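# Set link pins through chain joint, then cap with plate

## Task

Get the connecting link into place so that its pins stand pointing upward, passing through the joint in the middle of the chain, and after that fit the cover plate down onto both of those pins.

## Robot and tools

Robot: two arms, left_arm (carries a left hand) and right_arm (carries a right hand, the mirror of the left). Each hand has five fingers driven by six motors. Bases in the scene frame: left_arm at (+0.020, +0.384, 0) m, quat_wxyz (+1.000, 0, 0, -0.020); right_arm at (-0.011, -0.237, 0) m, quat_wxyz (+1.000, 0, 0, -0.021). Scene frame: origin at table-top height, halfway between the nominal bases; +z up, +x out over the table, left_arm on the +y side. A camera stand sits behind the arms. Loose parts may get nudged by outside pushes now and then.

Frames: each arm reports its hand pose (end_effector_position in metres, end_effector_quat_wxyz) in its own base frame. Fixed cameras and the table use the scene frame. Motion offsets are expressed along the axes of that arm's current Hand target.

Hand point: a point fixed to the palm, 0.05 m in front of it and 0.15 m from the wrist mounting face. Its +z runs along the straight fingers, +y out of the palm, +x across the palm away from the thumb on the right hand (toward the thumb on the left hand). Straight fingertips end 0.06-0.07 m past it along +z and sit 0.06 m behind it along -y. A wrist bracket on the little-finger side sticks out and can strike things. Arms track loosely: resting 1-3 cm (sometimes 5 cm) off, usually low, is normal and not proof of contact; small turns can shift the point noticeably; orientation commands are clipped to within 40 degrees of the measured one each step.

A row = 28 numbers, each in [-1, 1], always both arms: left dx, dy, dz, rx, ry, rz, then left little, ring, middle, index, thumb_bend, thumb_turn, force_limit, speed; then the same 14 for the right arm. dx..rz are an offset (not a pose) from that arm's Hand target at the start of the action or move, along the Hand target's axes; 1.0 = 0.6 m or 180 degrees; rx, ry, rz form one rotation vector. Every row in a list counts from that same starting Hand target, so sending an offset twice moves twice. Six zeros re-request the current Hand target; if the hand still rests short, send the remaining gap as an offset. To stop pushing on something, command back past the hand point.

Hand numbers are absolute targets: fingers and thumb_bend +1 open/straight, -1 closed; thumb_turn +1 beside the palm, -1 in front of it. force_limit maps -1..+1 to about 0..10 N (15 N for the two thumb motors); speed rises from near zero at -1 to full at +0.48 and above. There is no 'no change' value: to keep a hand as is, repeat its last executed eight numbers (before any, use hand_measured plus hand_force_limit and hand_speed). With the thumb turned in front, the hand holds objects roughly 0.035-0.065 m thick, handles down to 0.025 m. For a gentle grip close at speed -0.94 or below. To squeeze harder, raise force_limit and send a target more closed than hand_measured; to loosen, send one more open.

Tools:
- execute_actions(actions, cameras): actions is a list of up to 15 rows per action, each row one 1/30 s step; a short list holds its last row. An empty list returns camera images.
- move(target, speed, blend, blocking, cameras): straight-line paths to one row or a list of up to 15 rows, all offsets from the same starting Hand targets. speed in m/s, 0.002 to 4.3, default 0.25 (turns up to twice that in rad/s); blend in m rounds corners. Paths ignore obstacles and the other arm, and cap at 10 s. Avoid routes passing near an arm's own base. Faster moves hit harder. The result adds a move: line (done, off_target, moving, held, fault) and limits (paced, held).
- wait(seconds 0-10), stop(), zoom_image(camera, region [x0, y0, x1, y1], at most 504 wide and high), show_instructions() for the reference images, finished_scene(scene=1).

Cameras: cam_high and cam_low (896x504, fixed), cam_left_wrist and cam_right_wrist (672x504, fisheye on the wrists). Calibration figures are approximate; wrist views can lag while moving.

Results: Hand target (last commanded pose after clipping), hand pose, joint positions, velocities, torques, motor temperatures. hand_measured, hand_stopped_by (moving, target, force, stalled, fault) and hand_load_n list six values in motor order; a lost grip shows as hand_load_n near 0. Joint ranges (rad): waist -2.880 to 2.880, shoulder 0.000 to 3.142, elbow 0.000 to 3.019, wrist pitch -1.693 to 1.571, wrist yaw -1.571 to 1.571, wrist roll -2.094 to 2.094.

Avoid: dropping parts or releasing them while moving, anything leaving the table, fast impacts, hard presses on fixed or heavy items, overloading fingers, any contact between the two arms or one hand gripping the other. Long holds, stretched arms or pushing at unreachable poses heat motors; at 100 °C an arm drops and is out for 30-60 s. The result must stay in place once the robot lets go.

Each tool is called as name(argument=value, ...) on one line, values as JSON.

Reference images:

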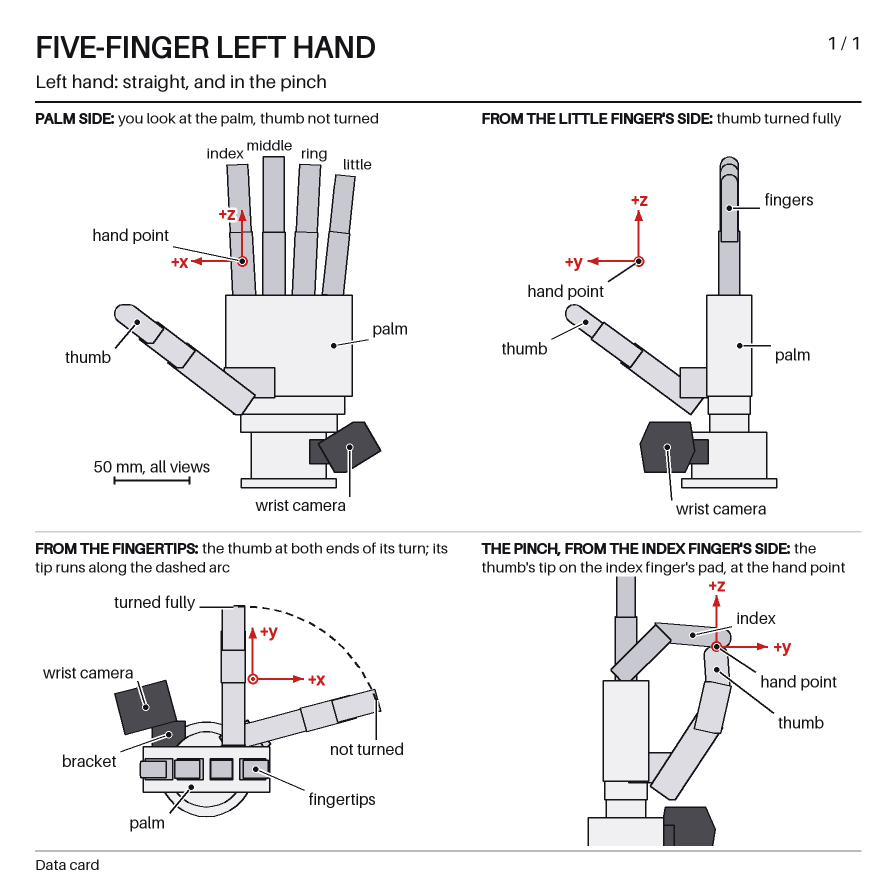

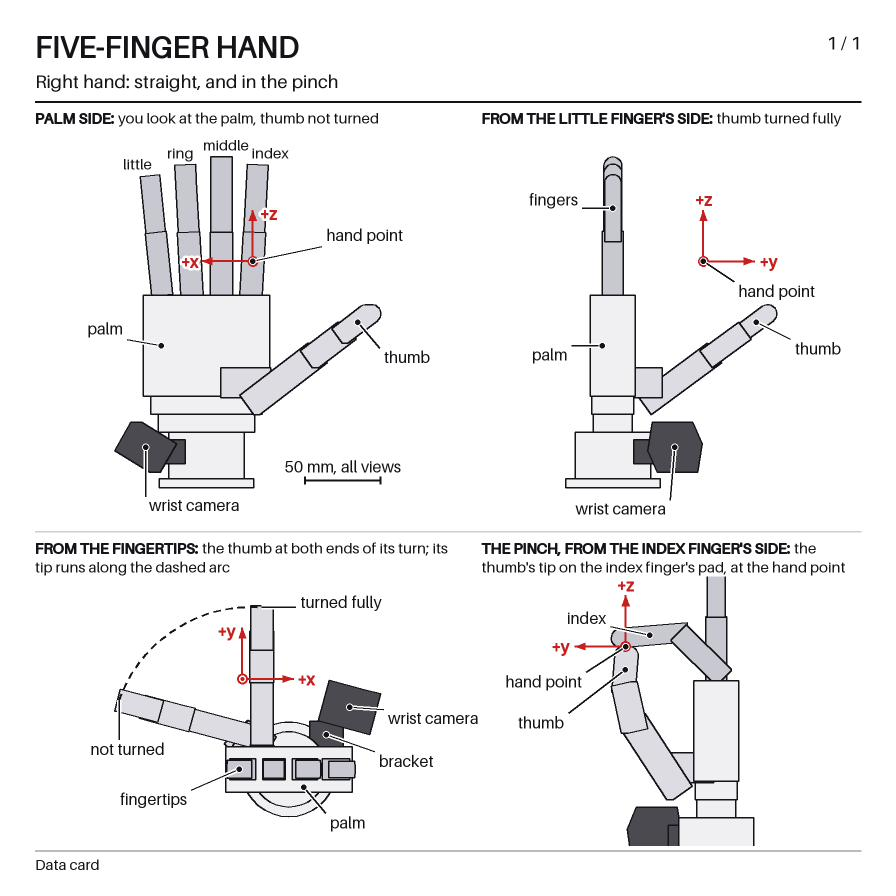

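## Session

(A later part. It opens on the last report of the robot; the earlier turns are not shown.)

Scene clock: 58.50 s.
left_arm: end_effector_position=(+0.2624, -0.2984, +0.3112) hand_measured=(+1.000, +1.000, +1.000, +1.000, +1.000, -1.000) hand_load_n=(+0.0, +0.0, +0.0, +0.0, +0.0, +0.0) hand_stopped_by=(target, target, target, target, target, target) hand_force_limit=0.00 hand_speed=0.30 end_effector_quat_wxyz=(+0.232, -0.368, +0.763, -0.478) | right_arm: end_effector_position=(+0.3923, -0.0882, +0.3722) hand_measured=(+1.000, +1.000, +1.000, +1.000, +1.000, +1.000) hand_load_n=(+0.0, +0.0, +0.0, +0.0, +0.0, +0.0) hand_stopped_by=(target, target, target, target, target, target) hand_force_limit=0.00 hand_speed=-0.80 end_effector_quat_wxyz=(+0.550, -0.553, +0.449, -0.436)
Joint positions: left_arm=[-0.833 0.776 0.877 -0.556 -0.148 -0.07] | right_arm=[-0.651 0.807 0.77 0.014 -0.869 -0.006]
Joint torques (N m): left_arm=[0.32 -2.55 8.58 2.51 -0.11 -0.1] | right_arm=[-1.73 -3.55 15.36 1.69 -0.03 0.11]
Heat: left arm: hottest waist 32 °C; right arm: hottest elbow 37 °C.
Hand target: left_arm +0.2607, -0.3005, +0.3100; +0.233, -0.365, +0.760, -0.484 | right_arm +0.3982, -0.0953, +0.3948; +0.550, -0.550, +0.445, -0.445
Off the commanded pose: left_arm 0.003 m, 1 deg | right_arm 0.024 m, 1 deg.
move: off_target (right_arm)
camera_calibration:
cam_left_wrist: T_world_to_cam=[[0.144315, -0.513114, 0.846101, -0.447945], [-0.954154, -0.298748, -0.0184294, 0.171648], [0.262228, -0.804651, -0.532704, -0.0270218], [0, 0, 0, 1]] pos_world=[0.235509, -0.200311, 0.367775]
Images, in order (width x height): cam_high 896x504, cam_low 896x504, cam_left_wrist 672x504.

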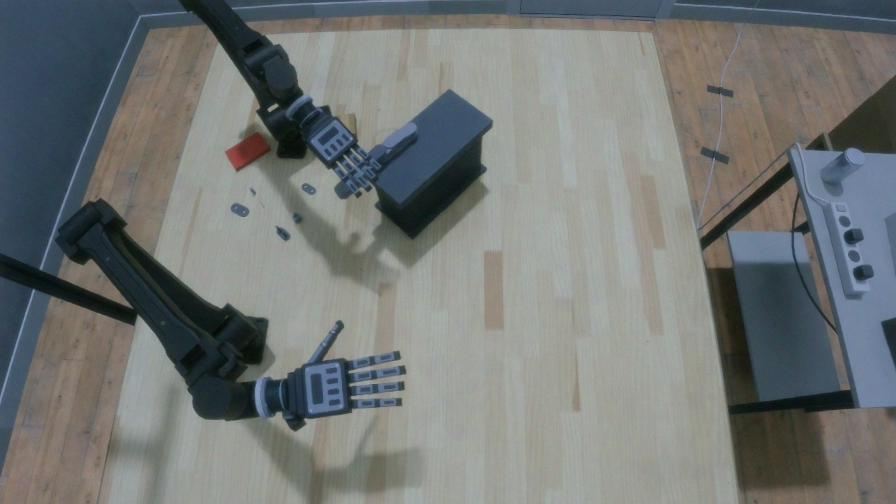

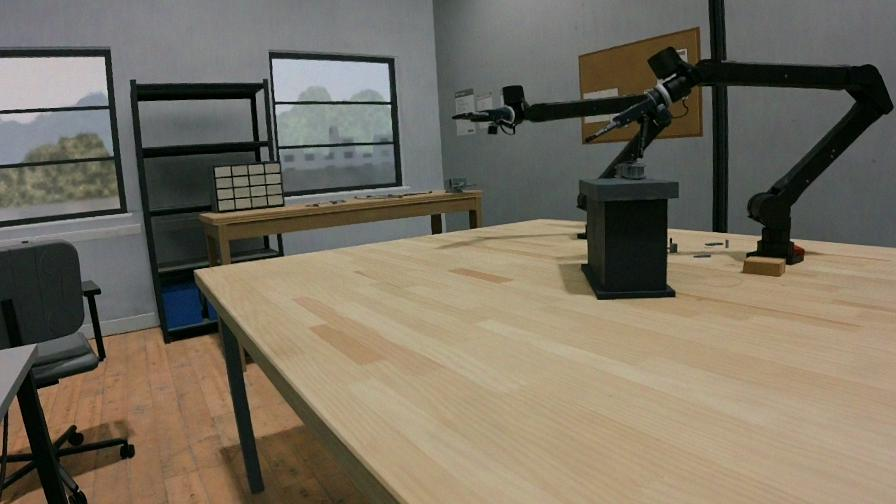

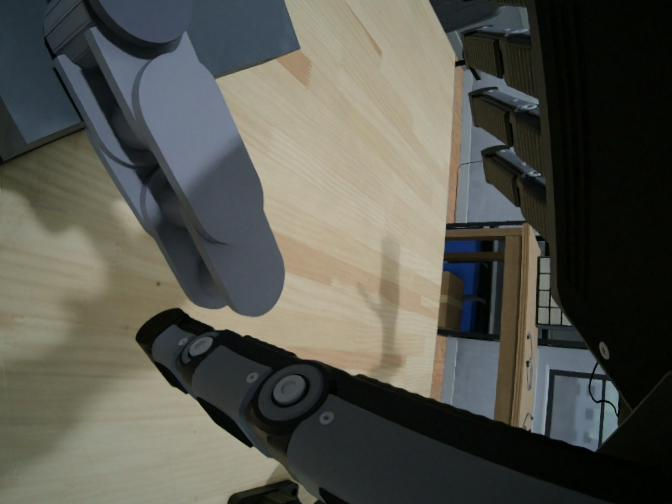

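move(target=[0.005,0.0903,0.0423,0,0,0,1,1,1,1,1,-1,0,0.3, 0,0,0,0,0,0,1,1,1,1,1,1,0,-0.8], speed=0.15, cameras=["cam_left_wrist"])

Scene clock: 60.77 s.
left_arm: end_effector_position=(+0.2603, -0.3002, +0.2529) hand_measured=(+1.000, +1.000, +1.000, +1.000, +1.000, -1.000) hand_load_n=(+0.0, +0.0, +0.0, +0.0, +0.0, +0.0) hand_stopped_by=(target, target, target, target, target, target) hand_force_limit=0.00 hand_speed=0.30 end_effector_quat_wxyz=(+0.234, -0.366, +0.763, -0.480) | right_arm: end_effector_position=(+0.3923, -0.0882, +0.3722) hand_measured=(+1.000, +1.000, +1.000, +1.000, +1.000, +1.000) hand_load_n=(+0.0, +0.0, +0.0, +0.0, +0.0, -0.5) hand_stopped_by=(target, target, target, target, target, target) hand_force_limit=0.00 hand_speed=-0.80 end_effector_quat_wxyz=(+0.550, -0.553, +0.449, -0.436)
Joint positions: left_arm=[-0.846 0.769 0.718 -0.401 -0.158 -0.07] | right_arm=[-0.651 0.807 0.77 0.014 -0.869 -0.006]
Joint torques (N m): left_arm=[0.26 -1.73 8.66 2.28 -0.11 -0.14] | right_arm=[-1.26 -3.31 15.35 1.69 0.01 0.09]
Heat: left arm: hottest waist 32 °C; right arm: hottest elbow 37 °C.
Hand target: left_arm +0.2588, -0.3030, +0.2501; +0.233, -0.365, +0.760, -0.484 | right_arm +0.3982, -0.0953, +0.3948; +0.550, -0.550, +0.445, -0.445
Off the commanded pose: left_arm 0.004 m, 1 deg | right_arm 0.024 m, 1 deg.
move: off_target (right_arm)
camera_calibration:
cam_left_wrist: T_world_to_cam=[[0.13755, -0.513279, 0.847127, -0.397774], [-0.954788, -0.296279, -0.024486, 0.170471], [0.263554, -0.805459, -0.530826, -0.0600255], [0, 0, 0, 1]] pos_world=[0.233297, -0.202011, 0.309277]
Images, in order (width x height): cam_left_wrist 672x504.

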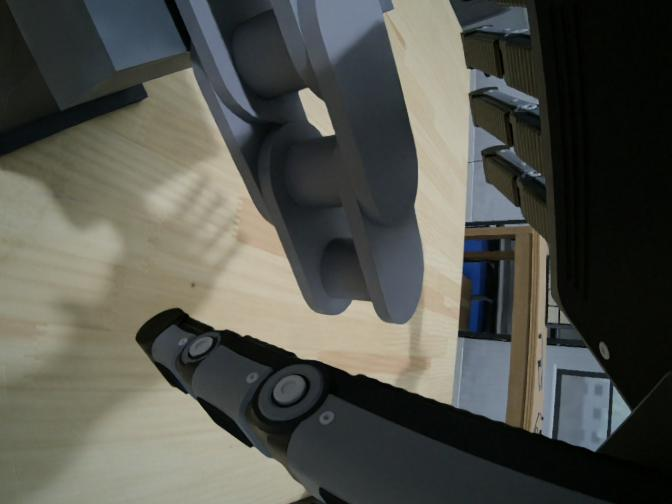

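execute_actions(actions=[[[0,0,0,0,0,0,-0.1,-0.1,-0.1,-0.1,0.1,-1,-0.4,-0.85,0,0,0,0,0,0,1,1,1,1,1,1,0,-0.8]],[[0,0,0,0,0,0,-0.1,-0.1,-0.1,-0.1,0.1,-1,-0.4,-0.85,0,0,0,0,0,0,1,1,1,1,1,1,0,-0.8]],[[0,0,0,0,0,0,-0.1,-0.1,-0.1,-0.1,0.1,-1,-0.4,-0.85,0,0,0,0,0,0,1,1,1,1,1,1,0,-0.8]]], cameras=["cam_left_wrist"])

Scene clock: 64.23 s.
left_arm: end_effector_position=(+0.2606, -0.3005, +0.2535) hand_measured=(-0.100, -0.068, -0.012, -0.028, +0.482, -1.000) hand_load_n=(+0.5, +4.0, +3.5, +2.0, +8.0, +4.0) hand_stopped_by=(target, force, force, force, force, target) hand_force_limit=-0.40 hand_speed=-0.85 end_effector_quat_wxyz=(+0.234, -0.366, +0.762, -0.481) | right_arm: end_effector_position=(+0.3923, -0.0882, +0.3722) hand_measured=(+1.000, +1.000, +1.000, +1.000, +1.000, +1.000) hand_load_n=(+0.0, +0.0, +0.0, +0.0, +0.0, -0.5) hand_stopped_by=(target, target, target, target, target, target) hand_force_limit=0.00 hand_speed=-0.80 end_effector_quat_wxyz=(+0.550, -0.553, +0.449, -0.436)
Joint positions: left_arm=[-0.846 0.769 0.718 -0.398 -0.159 -0.07] | right_arm=[-0.651 0.807 0.77 0.014 -0.869 -0.006]
Joint torques (N m): left_arm=[0.85 -1.85 8.57 2.24 -0.1 -0.14] | right_arm=[-0.79 -3.37 15.39 1.72 -0.05 0.1]
Motor temperatures (°C): left_arm=[32 28 32 25 24 26] | right_arm=[28 26 38 24 23 27]
Heat: left arm: hottest waist 32 °C; right arm: hottest elbow 38 °C.
Hand target: left_arm +0.2589, -0.3029, +0.2500; +0.233, -0.365, +0.760, -0.484 | right_arm +0.3982, -0.0953, +0.3948; +0.550, -0.550, +0.445, -0.445
Off the commanded pose: left_arm 0.005 m, 0 deg | right_arm 0.024 m, 1 deg.
camera_calibration:
cam_left_wrist: T_world_to_cam=[[0.136157, -0.511444, 0.848461, -0.398008], [-0.954626, -0.296701, -0.0256549, 0.170819], [0.26486, -0.80647, -0.528635, -0.0612911], [0, 0, 0, 1]] pos_world=[0.233493, -0.202306, 0.309676]
Images, in order (width x height): cam_left_wrist 672x504.

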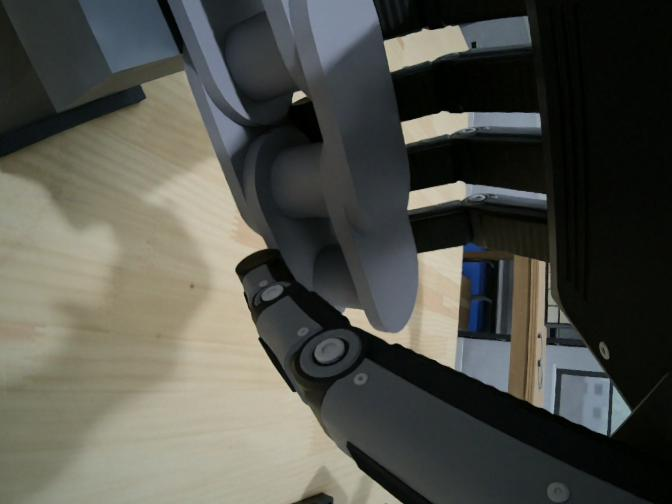

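zoom_image(camera="cam_left_wrist", region=[200, 90, 460, 350])

Scaled by 1.938 from the camera's 672x504 image, which has a finer 960x720 frame.

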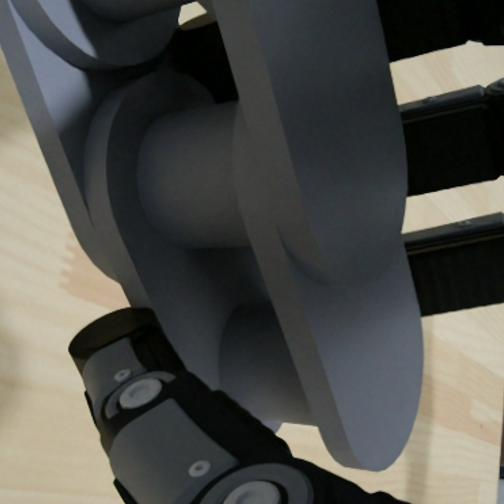

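move(target=[0,-0.0302,-0.0141,0,0,0,-0.1,-0.1,-0.1,-0.1,0.1,-1,-0.4,-0.85, 0,0,0,0,0,0,1,1,1,1,1,1,0,-0.8], speed=0.05, cameras=["cam_left_wrist", "cam_low"])

Scene clock: 65.70 s.
left_arm: end_effector_position=(+0.2596, -0.2996, +0.2525) hand_measured=(-0.100, -0.068, -0.012, -0.028, +0.482, -1.000) hand_load_n=(+1.5, +4.5, +3.5, +1.5, +8.5, +3.5) hand_stopped_by=(target, force, force, force, force, target) hand_force_limit=-0.40 hand_speed=-0.85 end_effector_quat_wxyz=(+0.234, -0.366, +0.763, -0.478) | right_arm: end_effector_position=(+0.3923, -0.0882, +0.3722) hand_measured=(+1.000, +1.000, +1.000, +1.000, +1.000, +1.000) hand_load_n=(+0.5, +0.0, +0.0, -0.5, +0.0, +0.0) hand_stopped_by=(target, target, target, target, target, target) hand_force_limit=0.00 hand_speed=-0.80 end_effector_quat_wxyz=(+0.550, -0.553, +0.449, -0.436)
Joint positions: left_arm=[-0.846 0.767 0.718 -0.405 -0.159 -0.07] | right_arm=[-0.651 0.807 0.77 0.014 -0.869 -0.006]
Joint torques (N m): left_arm=[0.32 -1.85 12.6 0.39 -0.1 -0.16] | right_arm=[-1.2 -3.37 15.27 1.69 -0.02 0.11]
Heat: left arm: hottest waist 32 °C; right arm: hottest elbow 39 °C.
Hand target: left_arm +0.2588, -0.3029, +0.2701; +0.233, -0.365, +0.760, -0.484 | right_arm +0.3982, -0.0953, +0.3948; +0.550, -0.550, +0.445, -0.445
Off the commanded pose: left_arm 0.018 m, 1 deg | right_arm 0.024 m, 1 deg.
move: off_target (left_arm, right_arm)
camera_calibration:
cam_left_wrist: T_world_to_cam=[[0.139221, -0.515155, 0.845715, -0.397684], [-0.954821, -0.296267, -0.0232845, 0.169685], [0.262552, -0.804265, -0.533127, -0.0583371], [0, 0, 0, 1]] pos_world=[0.232701, -0.201515, 0.309177]
Images, in order (width x height): cam_low 896x504, cam_left_wrist 672x504.

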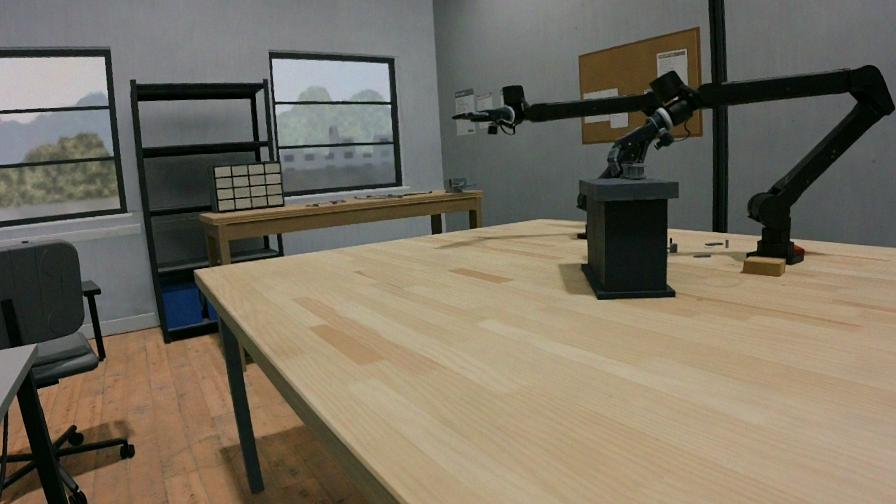

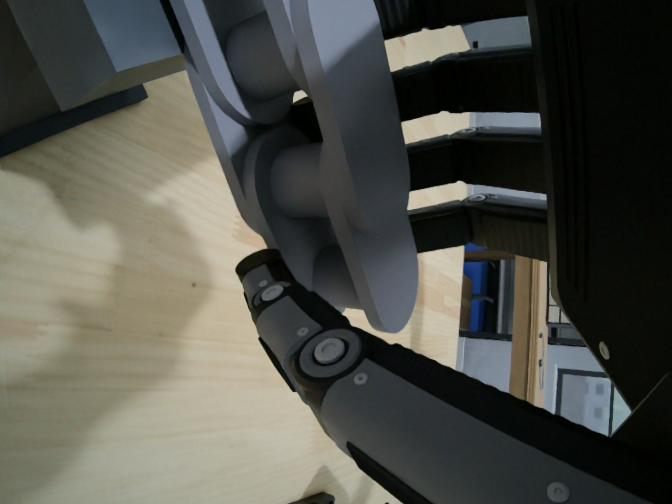

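move(target=[0,-0.0302,-0.0141,0,0,0,-0.1,-0.1,-0.1,-0.1,0.1,-1,-0.4,-0.85, 0,0,0,0,0,0,1,1,1,1,1,1,0,-0.8], speed=0.05, cameras=["cam_left_wrist"])

Scene clock: 66.87 s.
left_arm: end_effector_position=(+0.2550, -0.2944, +0.2537) hand_measured=(-0.100, -0.068, -0.012, -0.028, +0.482, -1.000) hand_load_n=(+0.5, +3.5, +3.5, +2.0, +9.0, +2.0) hand_stopped_by=(target, force, force, force, force, target) hand_force_limit=-0.40 hand_speed=-0.85 end_effector_quat_wxyz=(+0.229, -0.369, +0.773, -0.463) | right_arm: end_effector_position=(+0.3923, -0.0882, +0.3722) hand_measured=(+1.000, +1.000, +1.000, +1.000, +1.000, +1.000) hand_load_n=(+0.0, +0.0, +0.0, +0.0, +0.0, -0.5) hand_stopped_by=(target, target, target, target, target, target) hand_force_limit=0.00 hand_speed=-0.80 end_effector_quat_wxyz=(+0.550, -0.553, +0.449, -0.436)
Joint positions: left_arm=[-0.846 0.766 0.743 -0.47 -0.159 -0.07] | right_arm=[-0.651 0.807 0.77 0.014 -0.869 -0.006]
Joint torques (N m): left_arm=[0.32 -1.9 14.63 0.91 -0.06 -0.13] | right_arm=[-1.08 -3.43 15.32 1.65 -0.06 0.1]
Heat: left arm: hottest waist 32 °C; right arm: hottest elbow 39 °C.
Hand target: left_arm +0.2589, -0.3029, +0.2903; +0.233, -0.365, +0.760, -0.484 | right_arm +0.3982, -0.0953, +0.3948; +0.550, -0.550, +0.445, -0.445
Off the commanded pose: left_arm 0.038 m, 3 deg | right_arm 0.024 m, 1 deg.
move: off_target (left_arm, right_arm)
camera_calibration:
cam_left_wrist: T_world_to_cam=[[0.160545, -0.539281, 0.826681, -0.403149], [-0.955216, -0.295816, -0.0074667, 0.163023], [0.248572, -0.78846, -0.562622, -0.0366401], [0, 0, 0, 1]] pos_world=[0.229554, -0.198075, 0.313878]
Images, in order (width x height): cam_left_wrist 672x504.

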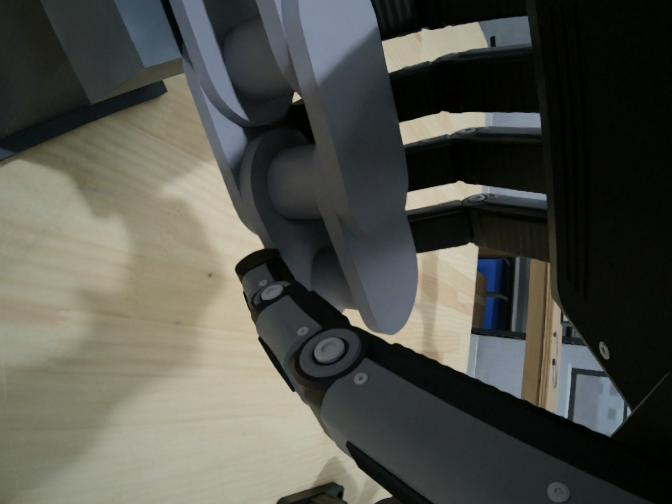

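move(target=[0,-0.0302,-0.0141,0,0,0,-0.1,-0.1,-0.1,-0.1,0.1,-1,-0.4,-0.85, 0,0,0,0,0,0,1,1,1,1,1,1,0,-0.8], speed=0.05, cameras=["cam_left_wrist"])

Scene clock: 68.37 s.
left_arm: end_effector_position=(+0.2538, -0.2930, +0.2701) hand_measured=(-0.100, -0.068, -0.012, -0.028, +0.480, -1.000) hand_load_n=(+0.0, +0.5, +0.0, +0.5, +1.0, +0.0) hand_stopped_by=(target, force, force, force, force, target) hand_force_limit=-0.40 hand_speed=-0.85 end_effector_quat_wxyz=(+0.228, -0.369, +0.776, -0.458) | right_arm: end_effector_position=(+0.3923, -0.0882, +0.3722) hand_measured=(+1.000, +1.000, +1.000, +1.000, +1.000, +1.000) hand_load_n=(-0.5, +0.0, +0.0, +0.0, +0.0, -0.5) hand_stopped_by=(target, target, target, target, target, target) hand_force_limit=0.00 hand_speed=-0.80 end_effector_quat_wxyz=(+0.550, -0.553, +0.449, -0.436)
Joint positions: left_arm=[-0.846 0.766 0.791 -0.528 -0.159 -0.07] | right_arm=[-0.651 0.807 0.77 0.014 -0.869 -0.006]
Joint torques (N m): left_arm=[0.26 -1.73 15.2 1.14 -0.06 -0.17] | right_arm=[-1.03 -3.6 15.28 1.77 -0.05 0.1]
Heat: left arm: hottest elbow 33 °C; right arm: hottest elbow 39 °C.
Hand target: left_arm +0.2589, -0.3029, +0.3102; +0.233, -0.365, +0.760, -0.484 | right_arm +0.3982, -0.0953, +0.3948; +0.550, -0.550, +0.445, -0.445
Off the commanded pose: left_arm 0.042 m, 4 deg | right_arm 0.024 m, 1 deg.
move: off_target (left_arm, right_arm)
camera_calibration:
cam_left_wrist: T_world_to_cam=[[0.166192, -0.545667, 0.821357, -0.417636], [-0.955235, -0.295829, -0.00325277, 0.16127], [0.244756, -0.784049, -0.570405, -0.0216944], [0, 0, 0, 1]] pos_world=[0.228768, -0.197191, 0.331178]
Images, in order (width x height): cam_left_wrist 672x504.

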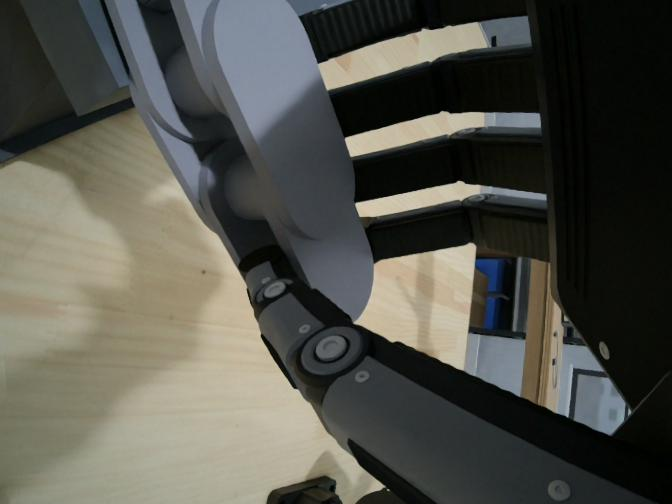

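zoom_image(camera="cam_left_wrist", region=[130, 80, 430, 380])

Scaled by 1.680 from the camera's 672x504 image, which has a finer 960x720 frame.

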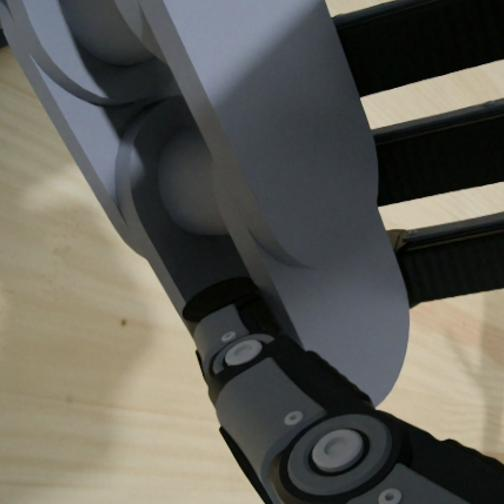

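move(target=[0,0.0453,0.0211,0,0,0,0.5,0.5,0.5,0.5,0.85,-1,-0.4,0.3, 0,0,0,0,0,0,1,1,1,1,1,1,0,-0.8], speed=0.1, cameras=["cam_left_wrist"])

Scene clock: 71.50 s.
left_arm: end_effector_position=(+0.2592, -0.2994, +0.2803) hand_measured=(+0.500, +0.500, +0.500, +0.500, +0.850, -1.000) hand_load_n=(+0.0, +0.0, +0.0, +0.0, +0.0, +0.0) hand_stopped_by=(target, target, target, target, target, target) hand_force_limit=-0.40 hand_speed=0.30 end_effector_quat_wxyz=(+0.233, -0.366, +0.764, -0.478) | right_arm: end_effector_position=(+0.3923, -0.0882, +0.3722) hand_measured=(+1.000, +1.000, +1.000, +1.000, +1.000, +1.000) hand_load_n=(+0.0, +0.0, +0.0, +0.0, +0.0, -0.5) hand_stopped_by=(target, target, target, target, target, target) hand_force_limit=0.00 hand_speed=-0.80 end_effector_quat_wxyz=(+0.550, -0.553, +0.449, -0.436)
Joint positions: left_arm=[-0.847 0.766 0.791 -0.481 -0.159 -0.07] | right_arm=[-0.651 0.807 0.77 0.014 -0.869 -0.006]
Joint torques (N m): left_arm=[0.62 -1.73 9.2 2.33 -0.1 -0.13] | right_arm=[-1.03 -3.31 15.42 1.87 -0.03 0.11]
Heat: left arm: hottest elbow 34 °C; right arm: hottest elbow 40 °C.
Hand target: left_arm +0.2588, -0.3029, +0.2802; +0.233, -0.365, +0.760, -0.484 | right_arm +0.3982, -0.0953, +0.3948; +0.550, -0.550, +0.445, -0.445
Off the commanded pose: left_arm 0.003 m, 1 deg | right_arm 0.024 m, 1 deg.
move: off_target (right_arm)
camera_calibration:
cam_left_wrist: T_world_to_cam=[[0.139601, -0.515934, 0.845177, -0.421251], [-0.954962, -0.295845, -0.0228627, 0.170054], [0.261837, -0.80392, -0.533998, -0.0427766], [0, 0, 0, 1]] pos_world=[0.232403, -0.201417, 0.337077]
Images, in order (width x height): cam_left_wrist 672x504.

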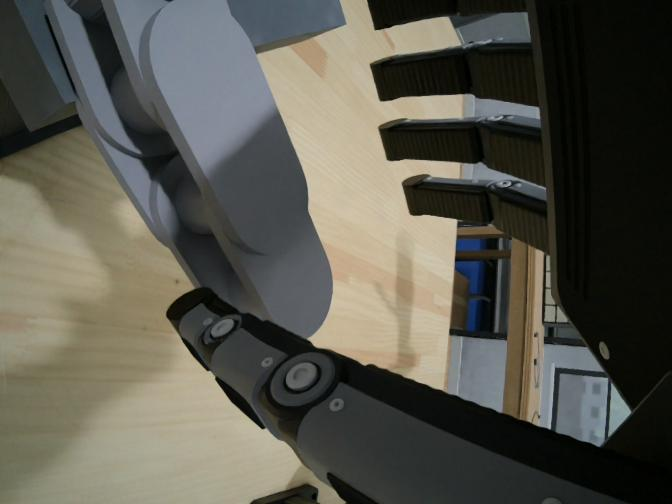

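move(target=[0.005,0.0343,0.0027,-0.0167,0.0196,0.0092,0.5,0.5,0.5,0.5,0.85,-1,-0.4,0.3, 0,0,0,0,0,0,1,1,1,1,1,1,0,-0.8], speed=0.1, cameras=["cam_left_wrist"])

Scene clock: 74.30 s.
left_arm: end_effector_position=(+0.2498, -0.3035, +0.2721) hand_measured=(+0.500, +0.500, +0.500, +0.500, +0.850, -1.000) hand_load_n=(+0.0, +0.0, +0.0, +0.0, +0.0, +0.0) hand_stopped_by=(target, target, target, target, target, target) hand_force_limit=-0.40 hand_speed=0.30 end_effector_quat_wxyz=(+0.207, -0.345, +0.779, -0.482) | right_arm: end_effector_position=(+0.3923, -0.0882, +0.3722) hand_measured=(+1.000, +1.000, +1.000, +1.000, +1.000, +1.000) hand_load_n=(+0.0, +0.0, +0.0, +0.0, +0.0, -0.5) hand_stopped_by=(target, target, target, target, target, target) hand_force_limit=0.00 hand_speed=-0.80 end_effector_quat_wxyz=(+0.550, -0.553, +0.449, -0.436)
Joint positions: left_arm=[-0.832 0.766 0.778 -0.48 -0.074 -0.049] | right_arm=[-0.651 0.807 0.77 0.014 -0.869 -0.006]
Joint torques (N m): left_arm=[1.32 -0.91 8.73 1.47 0.16 -0.02] | right_arm=[-1.26 -3.25 15.35 1.74 -0.02 0.13]
Heat: left arm: hottest elbow 34 °C; right arm: hottest elbow 41 °C.
Hand target: left_arm +0.2514, -0.3007, +0.2609; +0.207, -0.345, +0.784, -0.472 | right_arm +0.3982, -0.0953, +0.3948; +0.550, -0.550, +0.445, -0.445
Off the commanded pose: left_arm 0.012 m, 1 deg | right_arm 0.024 m, 1 deg.
move: off_target (left_arm, right_arm)
camera_calibration:
cam_left_wrist: T_world_to_cam=[[0.124223, -0.524048, 0.842581, -0.413093], [-0.973665, -0.227976, 0.0017581, 0.178331], [0.191167, -0.82061, -0.538567, -0.0341277], [0, 0, 0, 1]] pos_world=[0.231474, -0.203831, 0.329371]
Images, in order (width x height): cam_left_wrist 672x504.

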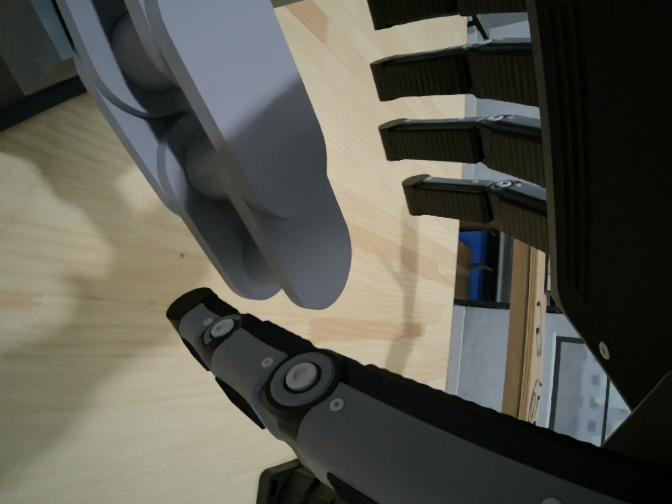

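move(target=[0.003,0.0203,-0.003,0,0,0,0.5,0.5,0.5,0.5,0.85,-1,-0.4,0.3, 0,0,0,0,0,0,1,1,1,1,1,1,0,-0.8], speed=0.1, cameras=["cam_left_wrist"])

Scene clock: 75.43 s.
left_arm: end_effector_position=(+0.2455, -0.2979, +0.2535) hand_measured=(+0.500, +0.500, +0.500, +0.500, +0.850, -1.000) hand_load_n=(+0.0, +0.0, +0.0, +0.0, +0.0, +0.0) hand_stopped_by=(target, target, target, target, target, target) hand_force_limit=-0.40 hand_speed=0.30 end_effector_quat_wxyz=(+0.204, -0.348, +0.786, -0.470) | right_arm: end_effector_position=(+0.3923, -0.0882, +0.3722) hand_measured=(+1.000, +1.000, +1.000, +1.000, +1.000, +1.000) hand_load_n=(+0.0, +0.0, +0.0, +0.0, +0.0, -0.5) hand_stopped_by=(target, target, target, target, target, target) hand_force_limit=0.00 hand_speed=-0.80 end_effector_quat_wxyz=(+0.550, -0.553, +0.449, -0.436)
Joint positions: left_arm=[-0.832 0.76 0.743 -0.48 -0.077 -0.049] | right_arm=[-0.651 0.807 0.77 0.014 -0.869 -0.006]
Joint torques (N m): left_arm=[0.38 -2.26 8.59 2 -0.06 -0.04] | right_arm=[-0.79 -3.37 15.31 1.7 -0.05 0.12]
Heat: left arm: hottest elbow 34 °C; right arm: hottest elbow 41 °C.
Hand target: left_arm +0.2447, -0.2971, +0.2509; +0.206, -0.345, +0.785, -0.472 | right_arm +0.3982, -0.0953, +0.3948; +0.550, -0.550, +0.445, -0.445
Off the commanded pose: left_arm 0.003 m, 0 deg | right_arm 0.024 m, 1 deg.
move: off_target (right_arm)
camera_calibration:
cam_left_wrist: T_world_to_cam=[[0.140416, -0.542787, 0.828049, -0.399748], [-0.973051, -0.230155, 0.014138, 0.171504], [0.182906, -0.80772, -0.560477, -0.0273261], [0, 0, 0, 1]] pos_world=[0.228011, -0.199577, 0.313271]
Images, in order (width x height): cam_left_wrist 672x504.

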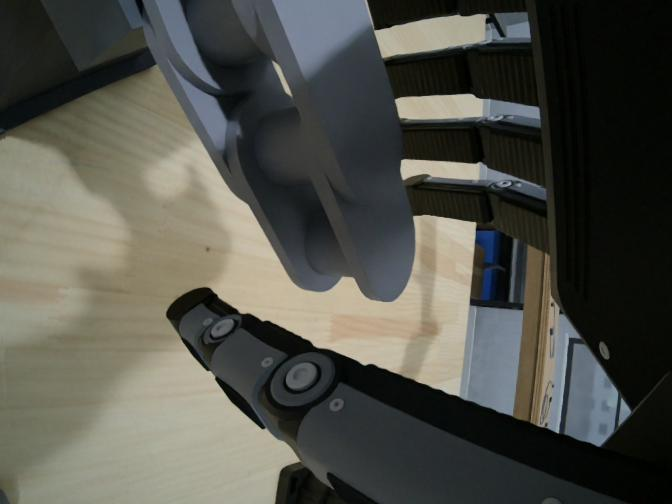

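move(target=[-0.0133,-0.0063,-0.0147,0,0,0,0.5,0.5,0.5,0.5,0.85,-1,-0.4,0.3, 0,0,0,0,0,0,1,1,1,1,1,1,0,-0.8], speed=0.1, cameras=["cam_left_wrist"])

Scene clock: 77.00 s.
left_arm: end_effector_position=(+0.2460, -0.2916, +0.2599) hand_measured=(+0.500, +0.500, +0.500, +0.500, +0.850, -1.000) hand_load_n=(+0.0, +0.0, +0.0, +0.0, +0.0, +0.0) hand_stopped_by=(target, target, target, target, target, target) hand_force_limit=-0.40 hand_speed=0.30 end_effector_quat_wxyz=(+0.205, -0.346, +0.782, -0.476) | right_arm: end_effector_position=(+0.3923, -0.0882, +0.3722) hand_measured=(+1.000, +1.000, +1.000, +1.000, +1.000, +1.000) hand_load_n=(+0.0, +0.0, +0.0, +0.0, +0.0, +0.0) hand_stopped_by=(target, target, target, target, target, target) hand_force_limit=0.00 hand_speed=-0.80 end_effector_quat_wxyz=(+0.550, -0.553, +0.449, -0.436)
Joint positions: left_arm=[-0.81 0.737 0.743 -0.488 -0.055 -0.039] | right_arm=[-0.651 0.807 0.77 0.014 -0.869 -0.006]
Joint torques (N m): left_arm=[1.26 -2.2 9.52 1.1 0.2 0] | right_arm=[-1.08 -3.25 15.41 1.74 -0.03 0.08]
Heat: left arm: hottest elbow 34 °C; right arm: hottest elbow 41 °C.
Hand target: left_arm +0.2457, -0.2871, +0.2582; +0.206, -0.345, +0.785, -0.472 | right_arm +0.3982, -0.0953, +0.3948; +0.550, -0.550, +0.445, -0.445
Off the commanded pose: left_arm 0.005 m, 1 deg | right_arm 0.024 m, 1 deg.
move: off_target (right_arm)
camera_calibration:
cam_left_wrist: T_world_to_cam=[[0.132408, -0.533385, 0.835445, -0.398972], [-0.973601, -0.228093, 0.00867895, 0.175388], [0.18593, -0.814539, -0.549505, -0.0242509], [0, 0, 0, 1]] pos_world=[0.228094, -0.192554, 0.318471]
Images, in order (width x height): cam_left_wrist 672x504.

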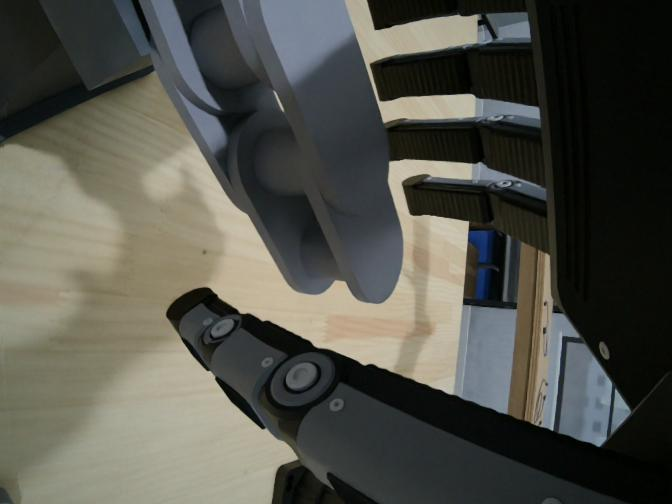

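execute_actions(actions=[[[0,0,0,0,0,0,-0.3,-0.3,-0.3,-0.3,0.1,-1,0.1,-0.85,0,0,0,0,0,0,1,1,1,1,1,1,0,-0.8]],[[0,0,0,0,0,0,-0.3,-0.3,-0.3,-0.3,0.1,-1,0.1,-0.85,0,0,0,0,0,0,1,1,1,1,1,1,0,-0.8]],[[0,0,0,0,0,0,-0.3,-0.3,-0.3,-0.3,0.1,-1,0.1,-0.85,0,0,0,0,0,0,1,1,1,1,1,1,0,-0.8]]], cameras=["cam_left_wrist"])

zoom_image(camera="cam_left_wrist", region=[200, 90, 460, 350])

Scene clock: 79.60 s.
left_arm: end_effector_position=(+0.2451, -0.2908, +0.2611) hand_measured=(-0.300, -0.290, -0.248, -0.206, +0.478, -1.000) hand_load_n=(+2.5, +6.0, +2.5, +5.5, +10.5, +4.0) hand_stopped_by=(target, force, force, force, force, target) hand_force_limit=0.10 hand_speed=-0.85 end_effector_quat_wxyz=(+0.205, -0.345, +0.782, -0.477) | right_arm: end_effector_position=(+0.3923, -0.0882, +0.3722) hand_measured=(+1.000, +1.000, +1.000, +1.000, +1.000, +1.000) hand_load_n=(+0.0, +0.0, +0.0, +0.0, +0.0, +0.0) hand_stopped_by=(target, target, target, target, target, target) hand_force_limit=0.00 hand_speed=-0.80 end_effector_quat_wxyz=(+0.550, -0.553, +0.449, -0.436)
Joint positions: left_arm=[-0.809 0.732 0.743 -0.491 -0.052 -0.036] | right_arm=[-0.651 0.807 0.77 0.014 -0.869 -0.006]
Joint torques (N m): left_arm=[1.26 -1.49 9.55 1.16 0.07 0] | right_arm=[-1.14 -3.49 15.27 1.63 -0.04 0.08]
Heat: left arm: hottest elbow 34 °C; right arm: hottest elbow 42 °C.
Hand target: left_arm +0.2457, -0.2872, +0.2584; +0.206, -0.345, +0.785, -0.472 | right_arm +0.3982, -0.0953, +0.3948; +0.550, -0.550, +0.445, -0.445
Off the commanded pose: left_arm 0.005 m, 1 deg | right_arm 0.024 m, 1 deg.
camera_calibration:
cam_left_wrist: T_world_to_cam=[[0.129054, -0.533093, 0.836156, -0.398642], [-0.974256, -0.225347, 0.00669877, 0.176208], [0.184854, -0.815494, -0.548451, -0.023112], [0, 0, 0, 1]] pos_world=[0.22739, -0.191653, 0.319471]
Images, in order (width x height): cam_left_wrist 672x504.

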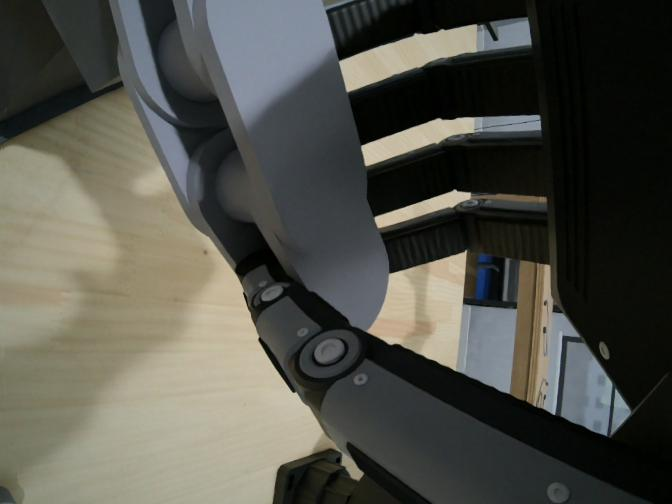

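Scaled by 1.938 from the camera's 672x504 image, which has a finer 960x720 frame.

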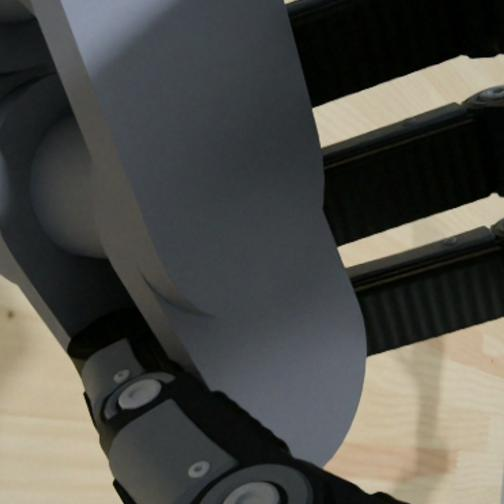

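move(target=[0,-0.0358,0.0067,-0.122,0,0,-0.3,-0.3,-0.3,-0.3,0.1,-1,0.1,-0.85, 0,0,0,0,0,0,1,1,1,1,1,1,0,-0.8], speed=0.1, cameras=["cam_left_wrist","cam_high"])

Scene clock: 83.00 s.
left_arm: end_effector_position=(+0.2458, -0.2918, +0.2510) hand_measured=(-0.300, -0.290, -0.248, -0.206, +0.478, -1.000) hand_load_n=(+1.5, +4.0, +1.5, +6.0, +10.5, +3.0) hand_stopped_by=(target, force, force, force, force, target) hand_force_limit=0.10 hand_speed=-0.85 end_effector_quat_wxyz=(+0.131, -0.374, +0.867, -0.302) | right_arm: end_effector_position=(+0.3923, -0.0882, +0.3722) hand_measured=(+1.000, +1.000, +1.000, +1.000, +1.000, +1.000) hand_load_n=(+0.0, +0.0, +0.0, +0.0, -0.5, +0.0) hand_stopped_by=(target, target, target, target, target, target) hand_force_limit=0.00 hand_speed=-0.80 end_effector_quat_wxyz=(+0.550, -0.553, +0.449, -0.436)
Joint positions: left_arm=[-0.798 1.01 1.04 -0.93 -0.028 -0.033] | right_arm=[-0.651 0.807 0.77 0.014 -0.869 -0.006]
Joint torques (N m): left_arm=[2.02 -4.42 13.97 0.09 0.1 -0.12] | right_arm=[-1.26 -3.31 15.31 1.92 -0.01 0.08]
Heat: left arm: hottest elbow 35 °C; right arm: hottest elbow 42 °C.
Hand target: left_arm +0.2558, -0.2964, +0.2754; +0.137, -0.378, +0.860, -0.314 | right_arm +0.3982, -0.0953, +0.3948; +0.550, -0.550, +0.445, -0.445
Off the commanded pose: left_arm 0.027 m, 2 deg | right_arm 0.024 m, 1 deg.
move: off_target (left_arm, right_arm)
camera_calibration:
cam_left_wrist: T_world_to_cam=[[0.337705, -0.74597, 0.574007, -0.438521], [-0.940884, -0.250493, 0.228013, 0.105562], [-0.0263066, -0.617075, -0.786464, 0.139906], [0, 0, 0, 1]] pos_world=[0.251092, -0.214348, 0.337675]
Images, in order (width x height): cam_high 896x504, cam_left_wrist 672x504.

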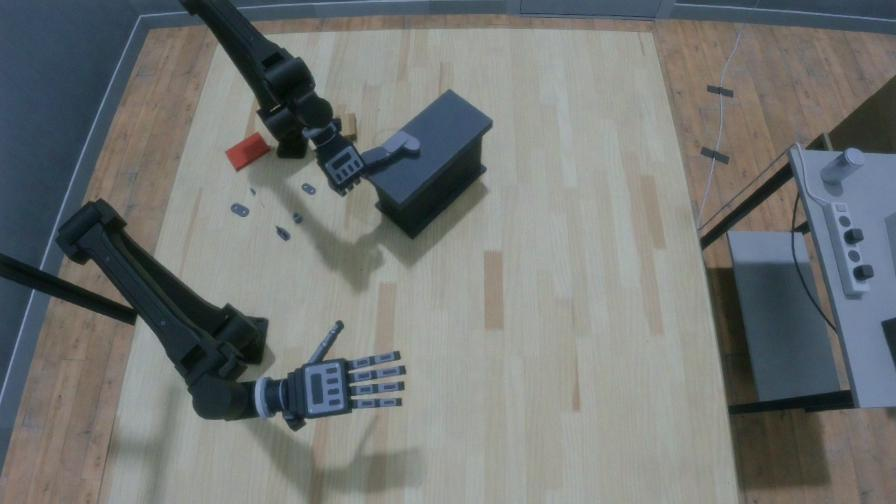

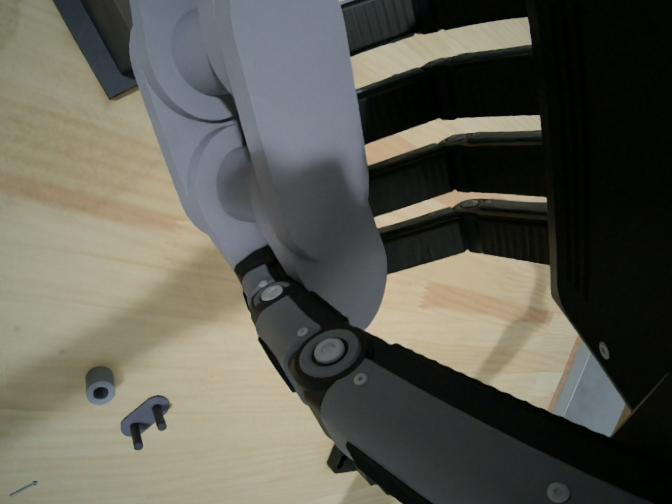

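zoom_image(camera="cam_high", region=[290, 100, 450, 220])

zoom_image(camera="cam_left_wrist", region=[110, 0, 400, 330])

Scaled by 3.150 from the camera's 896x504 image, which has a finer 1280x720 frame.

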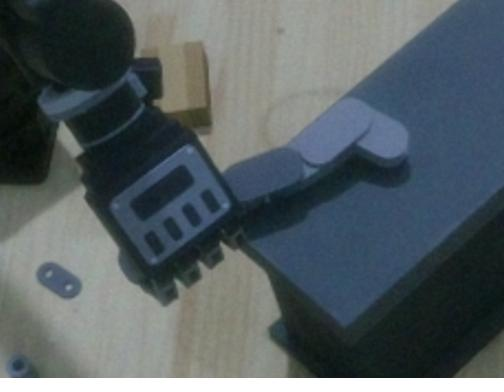

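Scaled by 1.527 from the camera's 672x504 image, which has a finer 960x720 frame.

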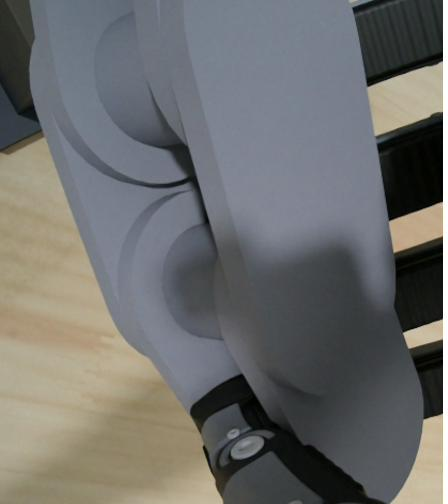

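move(target=[0,-0.0494,-0.007,-0.122,0,0,-0.3,-0.3,-0.3,-0.3,0.1,-1,0.1,-0.85, 0,0,0,0,0,0,1,1,1,1,1,1,0,-0.8], speed=0.1, cameras=["cam_left_wrist","cam_high"])

zoom_image(camera="cam_high", region=[290, 100, 450, 220])

Scene clock: 86.40 s.
left_arm: end_effector_position=(+0.2552, -0.2990, +0.2620) hand_measured=(-0.300, -0.290, -0.248, -0.206, +0.478, -1.000) hand_load_n=(+2.5, +6.0, +1.5, +5.5, +11.5, +3.0) hand_stopped_by=(target, force, force, force, force, target) hand_force_limit=0.10 hand_speed=-0.85 end_effector_quat_wxyz=(+0.048, -0.394, +0.911, -0.109) | right_arm: end_effector_position=(+0.3923, -0.0882, +0.3722) hand_measured=(+1.000, +1.000, +1.000, +1.000, +1.000, +1.000) hand_load_n=(+0.0, +0.0, +0.0, +0.0, +0.0, -0.5) hand_stopped_by=(target, target, target, target, target, target) hand_force_limit=0.00 hand_speed=-0.80 end_effector_quat_wxyz=(+0.550, -0.553, +0.449, -0.436)
Joint positions: left_arm=[-0.784 1.348 1.406 -1.389 -0.008 -0.028] | right_arm=[-0.651 0.807 0.77 0.014 -0.869 -0.006]
Joint torques (N m): left_arm=[1.79 -10.93 15.25 -0.29 0.03 -0.15] | right_arm=[-0.67 -3.6 15.38 1.69 -0.04 0.13]
Motor temperatures (°C): left_arm=[32 28 36 25 24 26] | right_arm=[28 25 43 24 23 26]
Heat: left arm: hottest elbow 36 °C; right arm: hottest elbow 43 °C.
Hand target: left_arm +0.2706, -0.3099, +0.2978; +0.062, -0.397, +0.904, -0.144 | right_arm +0.3982, -0.0953, +0.3948; +0.550, -0.550, +0.445, -0.445
Off the commanded pose: left_arm 0.040 m, 4 deg | right_arm 0.024 m, 1 deg.
move: off_target (left_arm, right_arm)
camera_calibration:
cam_left_wrist: T_world_to_cam=[[0.463087, -0.862174, 0.205443, -0.42348], [-0.836605, -0.348674, 0.422515, 0.00326208], [-0.292649, -0.367535, -0.882765, 0.312212], [0, 0, 0, 1]] pos_world=[0.290206, -0.249227, 0.361232]
Images, in order (width x height): cam_high 896x504, cam_left_wrist 672x504.

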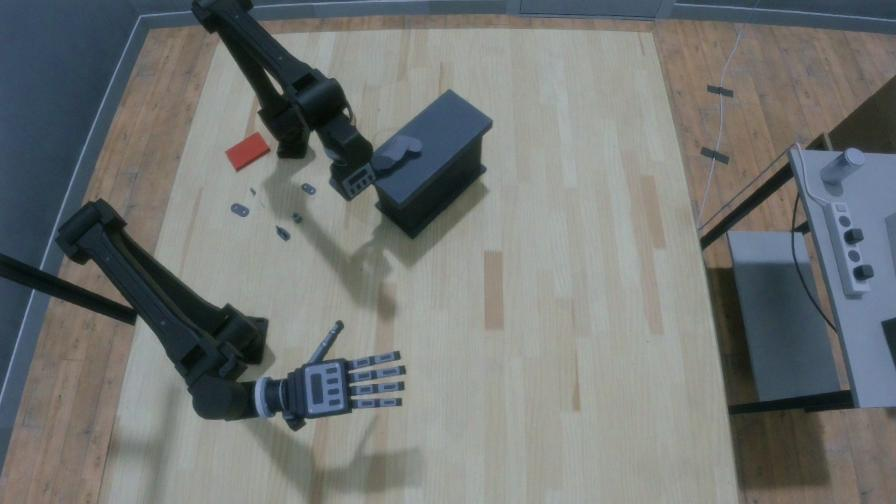

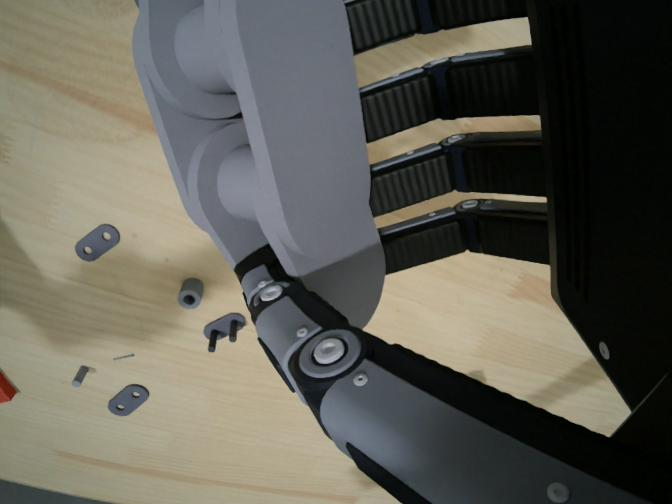

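Scaled by 3.150 from the camera's 896x504 image, which has a finer 1280x720 frame.

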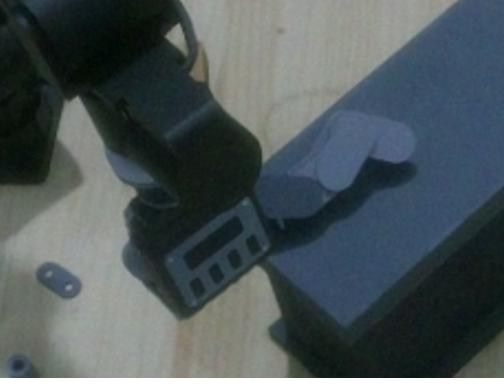

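execute_actions(actions=[], cameras=["cam_low"])

zoom_image(camera="cam_low", region=[560, 110, 700, 210])

Scene clock: 86.60 s.
left_arm: end_effector_position=(+0.2551, -0.2989, +0.2619) hand_measured=(-0.300, -0.290, -0.248, -0.206, +0.478, -1.000) hand_load_n=(+2.5, +6.0, +1.0, +5.5, +11.5, +3.0) hand_stopped_by=(target, force, force, force, force, target) hand_force_limit=0.10 hand_speed=-0.85 end_effector_quat_wxyz=(+0.048, -0.394, +0.911, -0.109) | right_arm: end_effector_position=(+0.3923, -0.0882, +0.3722) hand_measured=(+1.000, +1.000, +1.000, +1.000, +1.000, +1.000) hand_load_n=(+0.0, +0.0, +0.0, +0.0, +0.0, -0.5) hand_stopped_by=(target, target, target, target, target, target) hand_force_limit=0.00 hand_speed=-0.80 end_effector_quat_wxyz=(+0.550, -0.553, +0.449, -0.436)
Joint positions: left_arm=[-0.784 1.348 1.406 -1.389 -0.008 -0.028] | right_arm=[-0.651 0.807 0.77 0.014 -0.869 -0.006]
Joint velocities: within noise
Joint torques (N m): left_arm=[1.2 -10.93 15.32 -0.23 0.03 -0.16] | right_arm=[-1.38 -3.25 15.27 1.65 -0.01 0.11]
Motor temperatures (°C): left_arm=[32 28 36 25 24 26] | right_arm=[28 25 43 24 23 26]
Heat: left arm: hottest elbow 36 °C; right arm: hottest elbow 43 °C.
Hand target: left_arm +0.2705, -0.3098, +0.2978; +0.062, -0.398, +0.904, -0.144 | right_arm +0.3982, -0.0953, +0.3948; +0.550, -0.550, +0.445, -0.445
Off the commanded pose: left_arm 0.040 m, 4 deg | right_arm 0.024 m, 1 deg.
Images, in order (width x height): cam_low 896x504.

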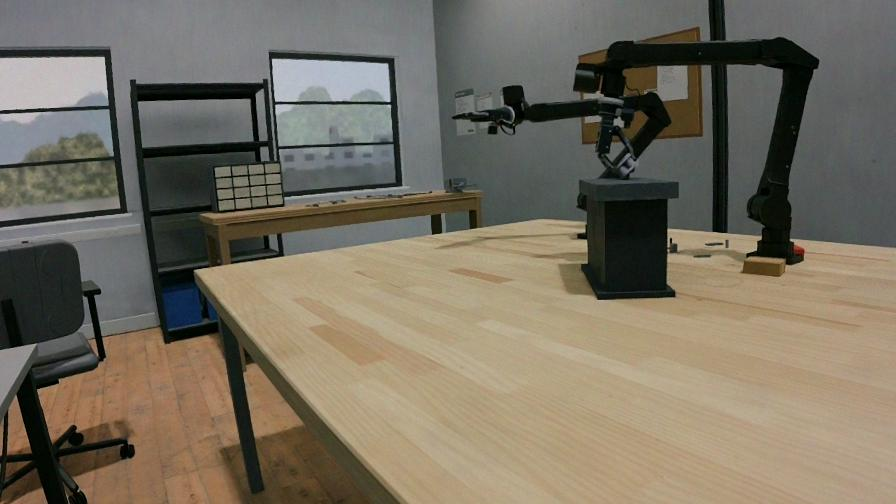

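Scaled by 3.600 from the camera's 896x504 image, which has a finer 1280x720 frame.

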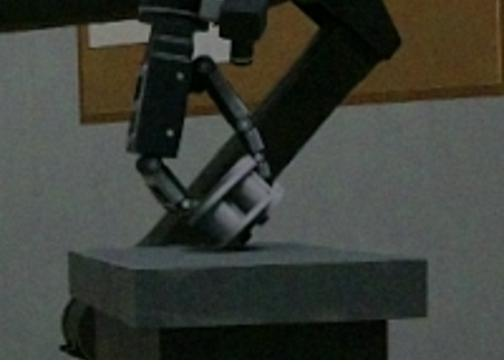

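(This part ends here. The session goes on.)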